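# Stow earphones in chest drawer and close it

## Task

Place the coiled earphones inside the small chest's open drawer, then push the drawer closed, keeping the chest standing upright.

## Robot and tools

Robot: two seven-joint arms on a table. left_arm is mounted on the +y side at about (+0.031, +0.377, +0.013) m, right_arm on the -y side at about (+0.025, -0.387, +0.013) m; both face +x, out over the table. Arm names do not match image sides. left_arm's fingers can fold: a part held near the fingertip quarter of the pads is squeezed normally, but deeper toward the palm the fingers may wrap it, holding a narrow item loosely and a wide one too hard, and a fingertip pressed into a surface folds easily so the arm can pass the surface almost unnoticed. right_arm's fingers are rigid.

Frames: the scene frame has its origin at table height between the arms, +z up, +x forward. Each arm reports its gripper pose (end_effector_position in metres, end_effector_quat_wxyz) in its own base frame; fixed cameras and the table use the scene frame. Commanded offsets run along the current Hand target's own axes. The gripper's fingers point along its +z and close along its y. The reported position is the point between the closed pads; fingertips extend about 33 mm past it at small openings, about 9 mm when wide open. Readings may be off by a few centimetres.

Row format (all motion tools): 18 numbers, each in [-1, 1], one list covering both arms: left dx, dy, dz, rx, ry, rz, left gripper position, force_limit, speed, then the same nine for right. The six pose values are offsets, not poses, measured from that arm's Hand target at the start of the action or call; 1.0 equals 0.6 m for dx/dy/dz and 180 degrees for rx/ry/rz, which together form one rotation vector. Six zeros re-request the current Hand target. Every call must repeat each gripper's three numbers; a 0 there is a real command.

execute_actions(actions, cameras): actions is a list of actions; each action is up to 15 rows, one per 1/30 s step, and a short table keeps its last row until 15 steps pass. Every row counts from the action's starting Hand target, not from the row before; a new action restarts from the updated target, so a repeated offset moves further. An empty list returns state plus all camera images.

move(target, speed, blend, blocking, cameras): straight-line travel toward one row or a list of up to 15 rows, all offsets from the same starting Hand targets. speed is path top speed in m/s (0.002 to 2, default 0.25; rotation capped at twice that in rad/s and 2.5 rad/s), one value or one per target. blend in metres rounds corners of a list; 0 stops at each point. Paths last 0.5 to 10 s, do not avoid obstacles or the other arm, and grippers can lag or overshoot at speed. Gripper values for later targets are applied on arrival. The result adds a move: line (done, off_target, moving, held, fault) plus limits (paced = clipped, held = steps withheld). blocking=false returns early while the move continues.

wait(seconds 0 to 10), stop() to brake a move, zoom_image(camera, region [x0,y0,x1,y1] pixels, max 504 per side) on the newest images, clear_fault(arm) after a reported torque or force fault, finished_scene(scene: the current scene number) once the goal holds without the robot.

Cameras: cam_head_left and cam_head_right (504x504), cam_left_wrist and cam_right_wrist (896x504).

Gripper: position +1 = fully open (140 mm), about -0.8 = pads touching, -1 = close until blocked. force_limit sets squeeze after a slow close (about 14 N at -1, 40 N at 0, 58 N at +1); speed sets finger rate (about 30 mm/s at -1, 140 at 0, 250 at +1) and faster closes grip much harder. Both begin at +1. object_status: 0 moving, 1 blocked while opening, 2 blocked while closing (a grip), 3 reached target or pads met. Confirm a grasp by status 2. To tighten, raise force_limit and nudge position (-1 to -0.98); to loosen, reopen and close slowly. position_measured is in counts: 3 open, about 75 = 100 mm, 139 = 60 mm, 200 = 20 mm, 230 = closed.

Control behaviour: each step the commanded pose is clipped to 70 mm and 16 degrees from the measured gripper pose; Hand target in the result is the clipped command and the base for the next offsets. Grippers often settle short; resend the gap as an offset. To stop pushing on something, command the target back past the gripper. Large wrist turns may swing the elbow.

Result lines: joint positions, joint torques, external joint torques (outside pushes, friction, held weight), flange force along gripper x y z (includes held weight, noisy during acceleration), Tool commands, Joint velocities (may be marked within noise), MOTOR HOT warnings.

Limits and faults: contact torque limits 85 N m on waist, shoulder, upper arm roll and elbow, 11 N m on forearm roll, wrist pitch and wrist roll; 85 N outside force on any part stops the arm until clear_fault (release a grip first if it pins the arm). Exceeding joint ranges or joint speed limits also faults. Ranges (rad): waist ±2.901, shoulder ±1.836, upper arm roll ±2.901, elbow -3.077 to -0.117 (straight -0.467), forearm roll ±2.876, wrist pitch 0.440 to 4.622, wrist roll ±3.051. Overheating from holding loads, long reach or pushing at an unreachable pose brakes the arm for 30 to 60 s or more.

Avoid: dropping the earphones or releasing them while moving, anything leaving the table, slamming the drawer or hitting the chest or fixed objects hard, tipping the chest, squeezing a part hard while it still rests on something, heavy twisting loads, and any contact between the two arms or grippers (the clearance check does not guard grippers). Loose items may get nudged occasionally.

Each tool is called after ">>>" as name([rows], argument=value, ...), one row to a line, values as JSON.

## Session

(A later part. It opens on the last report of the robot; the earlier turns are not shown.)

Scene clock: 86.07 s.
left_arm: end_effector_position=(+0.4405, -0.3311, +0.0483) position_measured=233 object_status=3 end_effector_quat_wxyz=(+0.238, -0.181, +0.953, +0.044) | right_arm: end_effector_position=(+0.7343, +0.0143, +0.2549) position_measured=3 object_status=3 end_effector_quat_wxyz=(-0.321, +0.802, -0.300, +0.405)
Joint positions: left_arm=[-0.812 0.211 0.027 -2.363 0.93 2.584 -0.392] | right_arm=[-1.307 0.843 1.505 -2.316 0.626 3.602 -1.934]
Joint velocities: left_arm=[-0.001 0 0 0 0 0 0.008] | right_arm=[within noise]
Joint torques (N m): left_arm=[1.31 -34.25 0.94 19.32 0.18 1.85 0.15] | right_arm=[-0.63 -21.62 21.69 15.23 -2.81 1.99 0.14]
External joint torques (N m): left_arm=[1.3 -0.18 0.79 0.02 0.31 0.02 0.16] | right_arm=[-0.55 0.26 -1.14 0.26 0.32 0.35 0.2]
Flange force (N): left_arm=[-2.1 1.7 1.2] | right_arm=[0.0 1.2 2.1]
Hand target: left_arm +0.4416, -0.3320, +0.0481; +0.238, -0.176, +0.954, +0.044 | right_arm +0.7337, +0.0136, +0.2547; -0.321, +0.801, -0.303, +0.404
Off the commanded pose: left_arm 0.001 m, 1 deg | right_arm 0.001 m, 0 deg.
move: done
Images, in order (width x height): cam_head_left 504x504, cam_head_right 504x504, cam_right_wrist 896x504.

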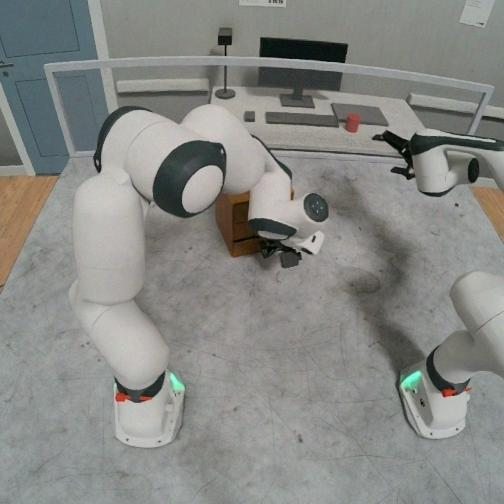

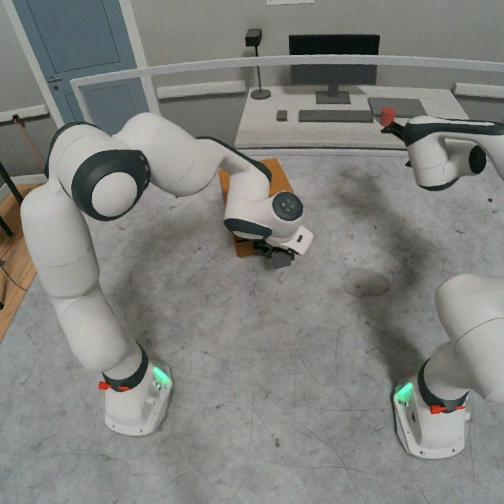

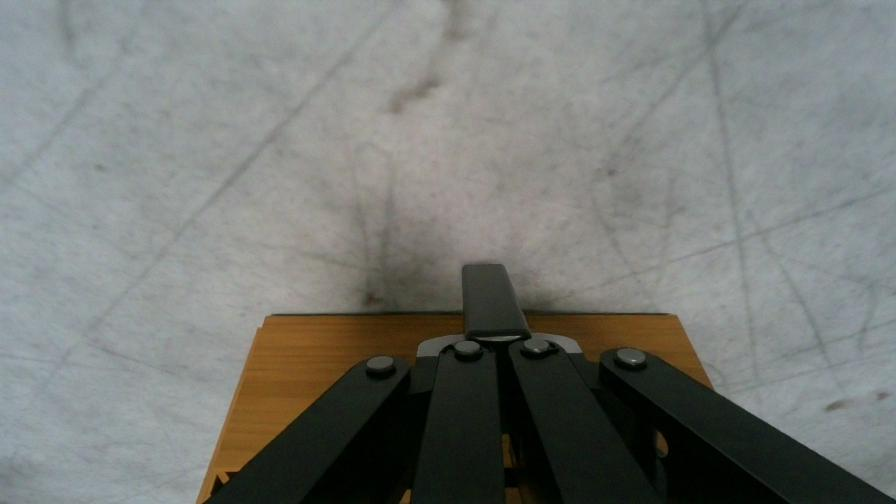

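>>> move([
  [-0.0221, 0, 0.0117, 0, 0, 0, -0.85, -0.8, 0, 0, 0, 0, 0, 0, 0, 1, 1, 1],
], speed=[0.03], cameras=["cam_right_wrist", "cam_head_right", "cam_head_left"])

>>> zoom_image(camera="cam_head_left", region=[200, 180, 300, 280])

Scene clock: 87.60 s.
left_arm: end_effector_position=(+0.4522, -0.3280, +0.0483) position_measured=233 object_status=3 end_effector_quat_wxyz=(+0.237, -0.178, +0.954, +0.044) | right_arm: end_effector_position=(+0.7343, +0.0143, +0.2549) position_measured=3 object_status=3 end_effector_quat_wxyz=(-0.321, +0.802, -0.300, +0.405)
Joint positions: left_arm=[-0.794 0.223 0.034 -2.348 0.932 2.596 -0.367] | right_arm=[-1.307 0.843 1.505 -2.316 0.626 3.602 -1.934]
Joint velocities: left_arm=[0 -0.001 -0.001 0 0.001 0 0.006] | right_arm=[within noise]
Joint torques (N m): left_arm=[3.1 -33.98 2.56 20.24 0.29 1.88 0.17] | right_arm=[-0.61 -21.67 21.7 15.25 -2.81 2 0.17]
External joint torques (N m): left_arm=[3.14 0.61 2.4 0.86 0.45 0.02 0.19] | right_arm=[-0.48 0.21 -1.1 0.3 0.32 0.35 0.23]
Flange force (N): left_arm=[-5.1 -0.3 6.2] | right_arm=[0.1 0.9 2.3]
Hand target: left_arm +0.4556, -0.3266, +0.0481; +0.238, -0.176, +0.954, +0.044 | right_arm +0.7337, +0.0136, +0.2547; -0.321, +0.801, -0.303, +0.404
Off the commanded pose: left_arm 0.004 m, 0 deg | right_arm 0.001 m, 0 deg.
move: off_target (left_arm)
Images, in order (width x height): cam_head_left 504x504, cam_head_right 504x504, cam_right_wrist 896x504.

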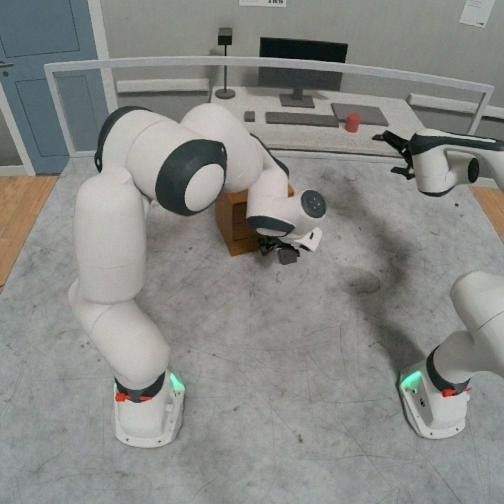

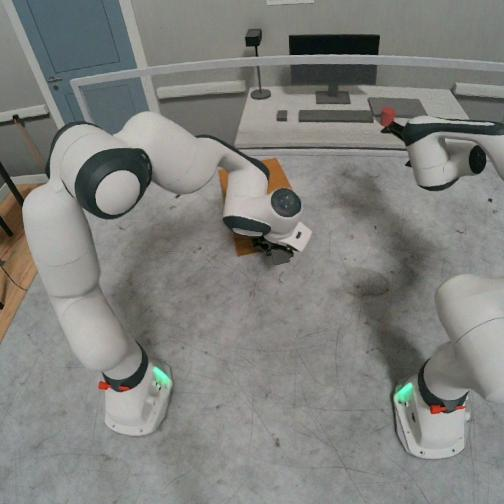

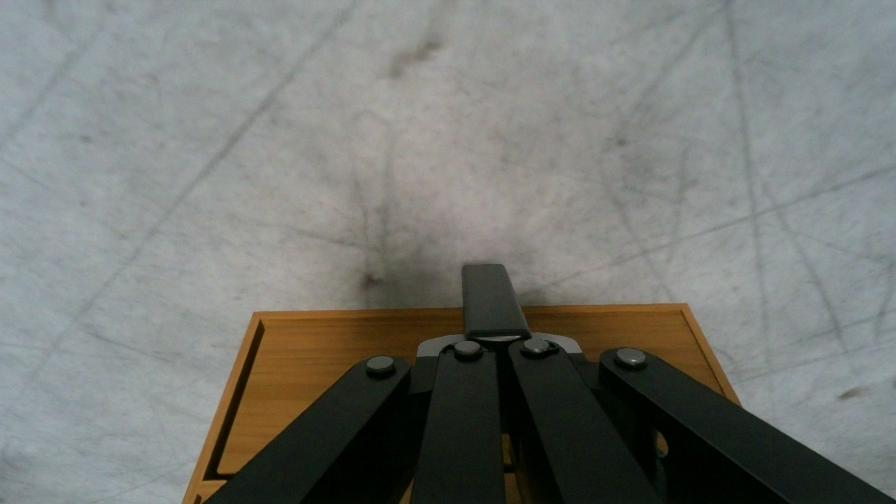

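Scaled by 5.040 from the camera's 504x504 image, which has a finer 720x720 frame.

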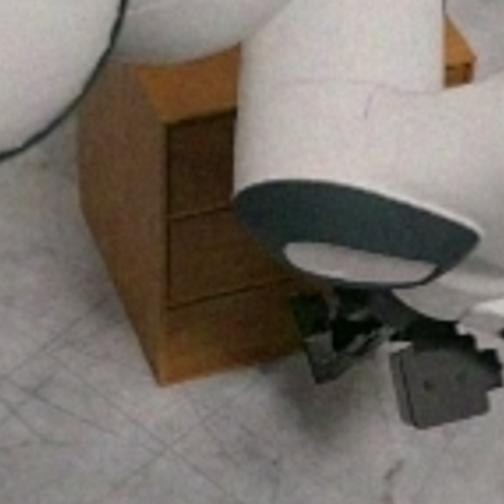

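>>> move([
  [0.0883, 0, -0.047, 0, 0, 0, -0.85, -0.8, 0, 0, 0, 0, 0, 0, 0, 1, 1, 1],
  [0.1, -0.05, -0.35, 0, 0, 0, -0.85, -0.8, 0, 0, 0, 0, 0, 0, 0, 1, 1, 1],
], speed=[0.1, 0.3], blend=[0.02, 0], cameras=["cam_right_wrist", "cam_head_right", "cam_head_left"])

>>> zoom_image(camera="cam_head_left", region=[200, 150, 320, 270])

>>> zoom_image(camera="cam_right_wrist", region=[300, 150, 700, 504])

Scene clock: 90.43 s.
left_arm: end_effector_position=(+0.3249, -0.4096, +0.2058) position_measured=233 object_status=3 end_effector_quat_wxyz=(+0.239, -0.178, +0.954, +0.041) | right_arm: end_effector_position=(+0.7343, +0.0143, +0.2549) position_measured=3 object_status=3 end_effector_quat_wxyz=(-0.321, +0.802, -0.300, +0.405)
Joint positions: left_arm=[-0.99 -0.092 -0.144 -2.287 0.581 2.155 -0.268] | right_arm=[-1.307 0.843 1.505 -2.316 0.626 3.602 -1.934]
Joint velocities: left_arm=[-0.001 0 0 -0.001 -0.001 -0.001 0.006] | right_arm=[within noise]
Joint torques (N m): left_arm=[0.57 -28.44 1.02 23.78 0.51 1.68 0.17] | right_arm=[-0.61 -21.65 21.64 15.24 -2.82 1.98 0.19]
External joint torques (N m): left_arm=[0.63 -0.49 0.79 0.24 -0.31 -0.29 0.18] | right_arm=[-0.53 0.24 -1.19 0.31 0.32 0.34 0.25]
Flange force (N): left_arm=[-2.0 0.7 -1.2] | right_arm=[0.2 1.0 2.4]
Hand target: left_arm +0.3247, -0.4087, +0.2054; +0.238, -0.176, +0.954, +0.044 | right_arm +0.7337, +0.0136, +0.2547; -0.321, +0.801, -0.303, +0.404
Off the commanded pose: left_arm 0.001 m, 0 deg | right_arm 0.001 m, 0 deg.
move: done
Images, in order (width x height): cam_head_left 504x504, cam_head_right 504x504, cam_right_wrist 896x504.

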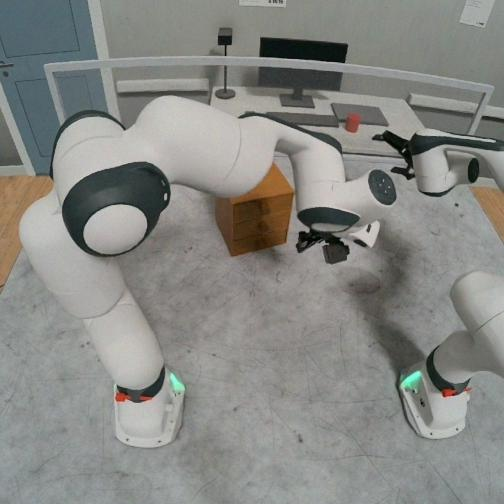

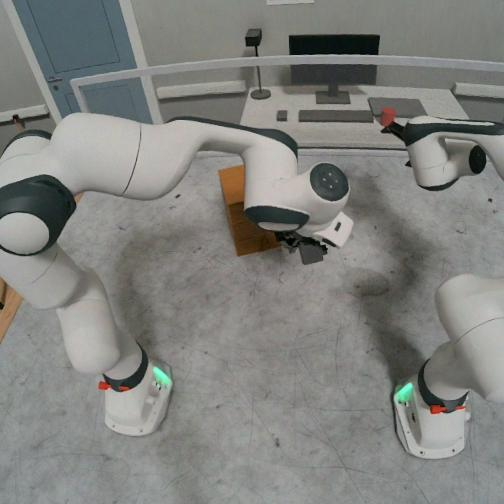

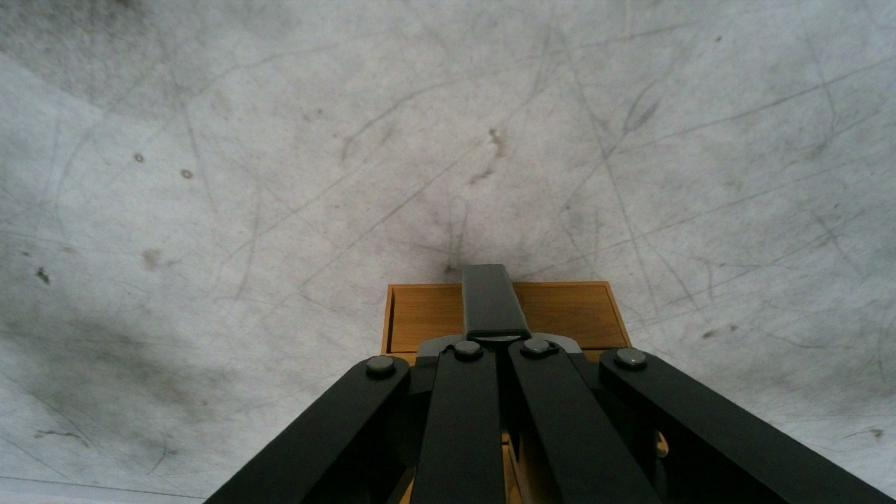

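Scaled by 4.200 from the camera's 504x504 image, which has a finer 720x720 frame.

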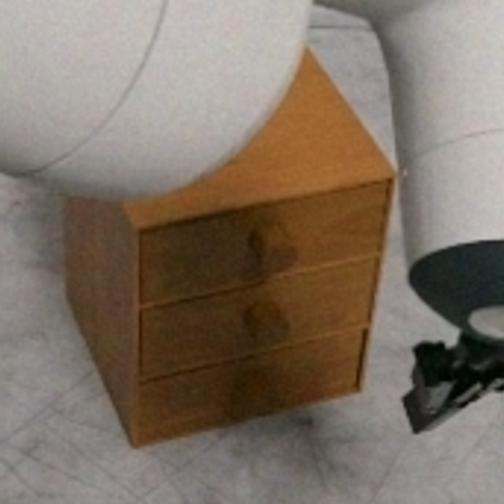

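Scaled by 1.260 from the camera's 896x504 image, which has a finer 1280x720 frame.

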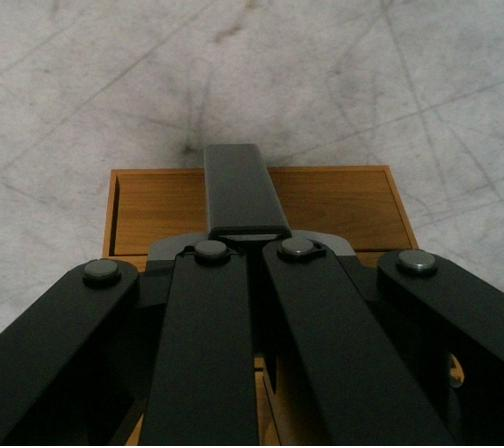

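>>> finished_scene(scene=1)

The scene is finished: the task was done.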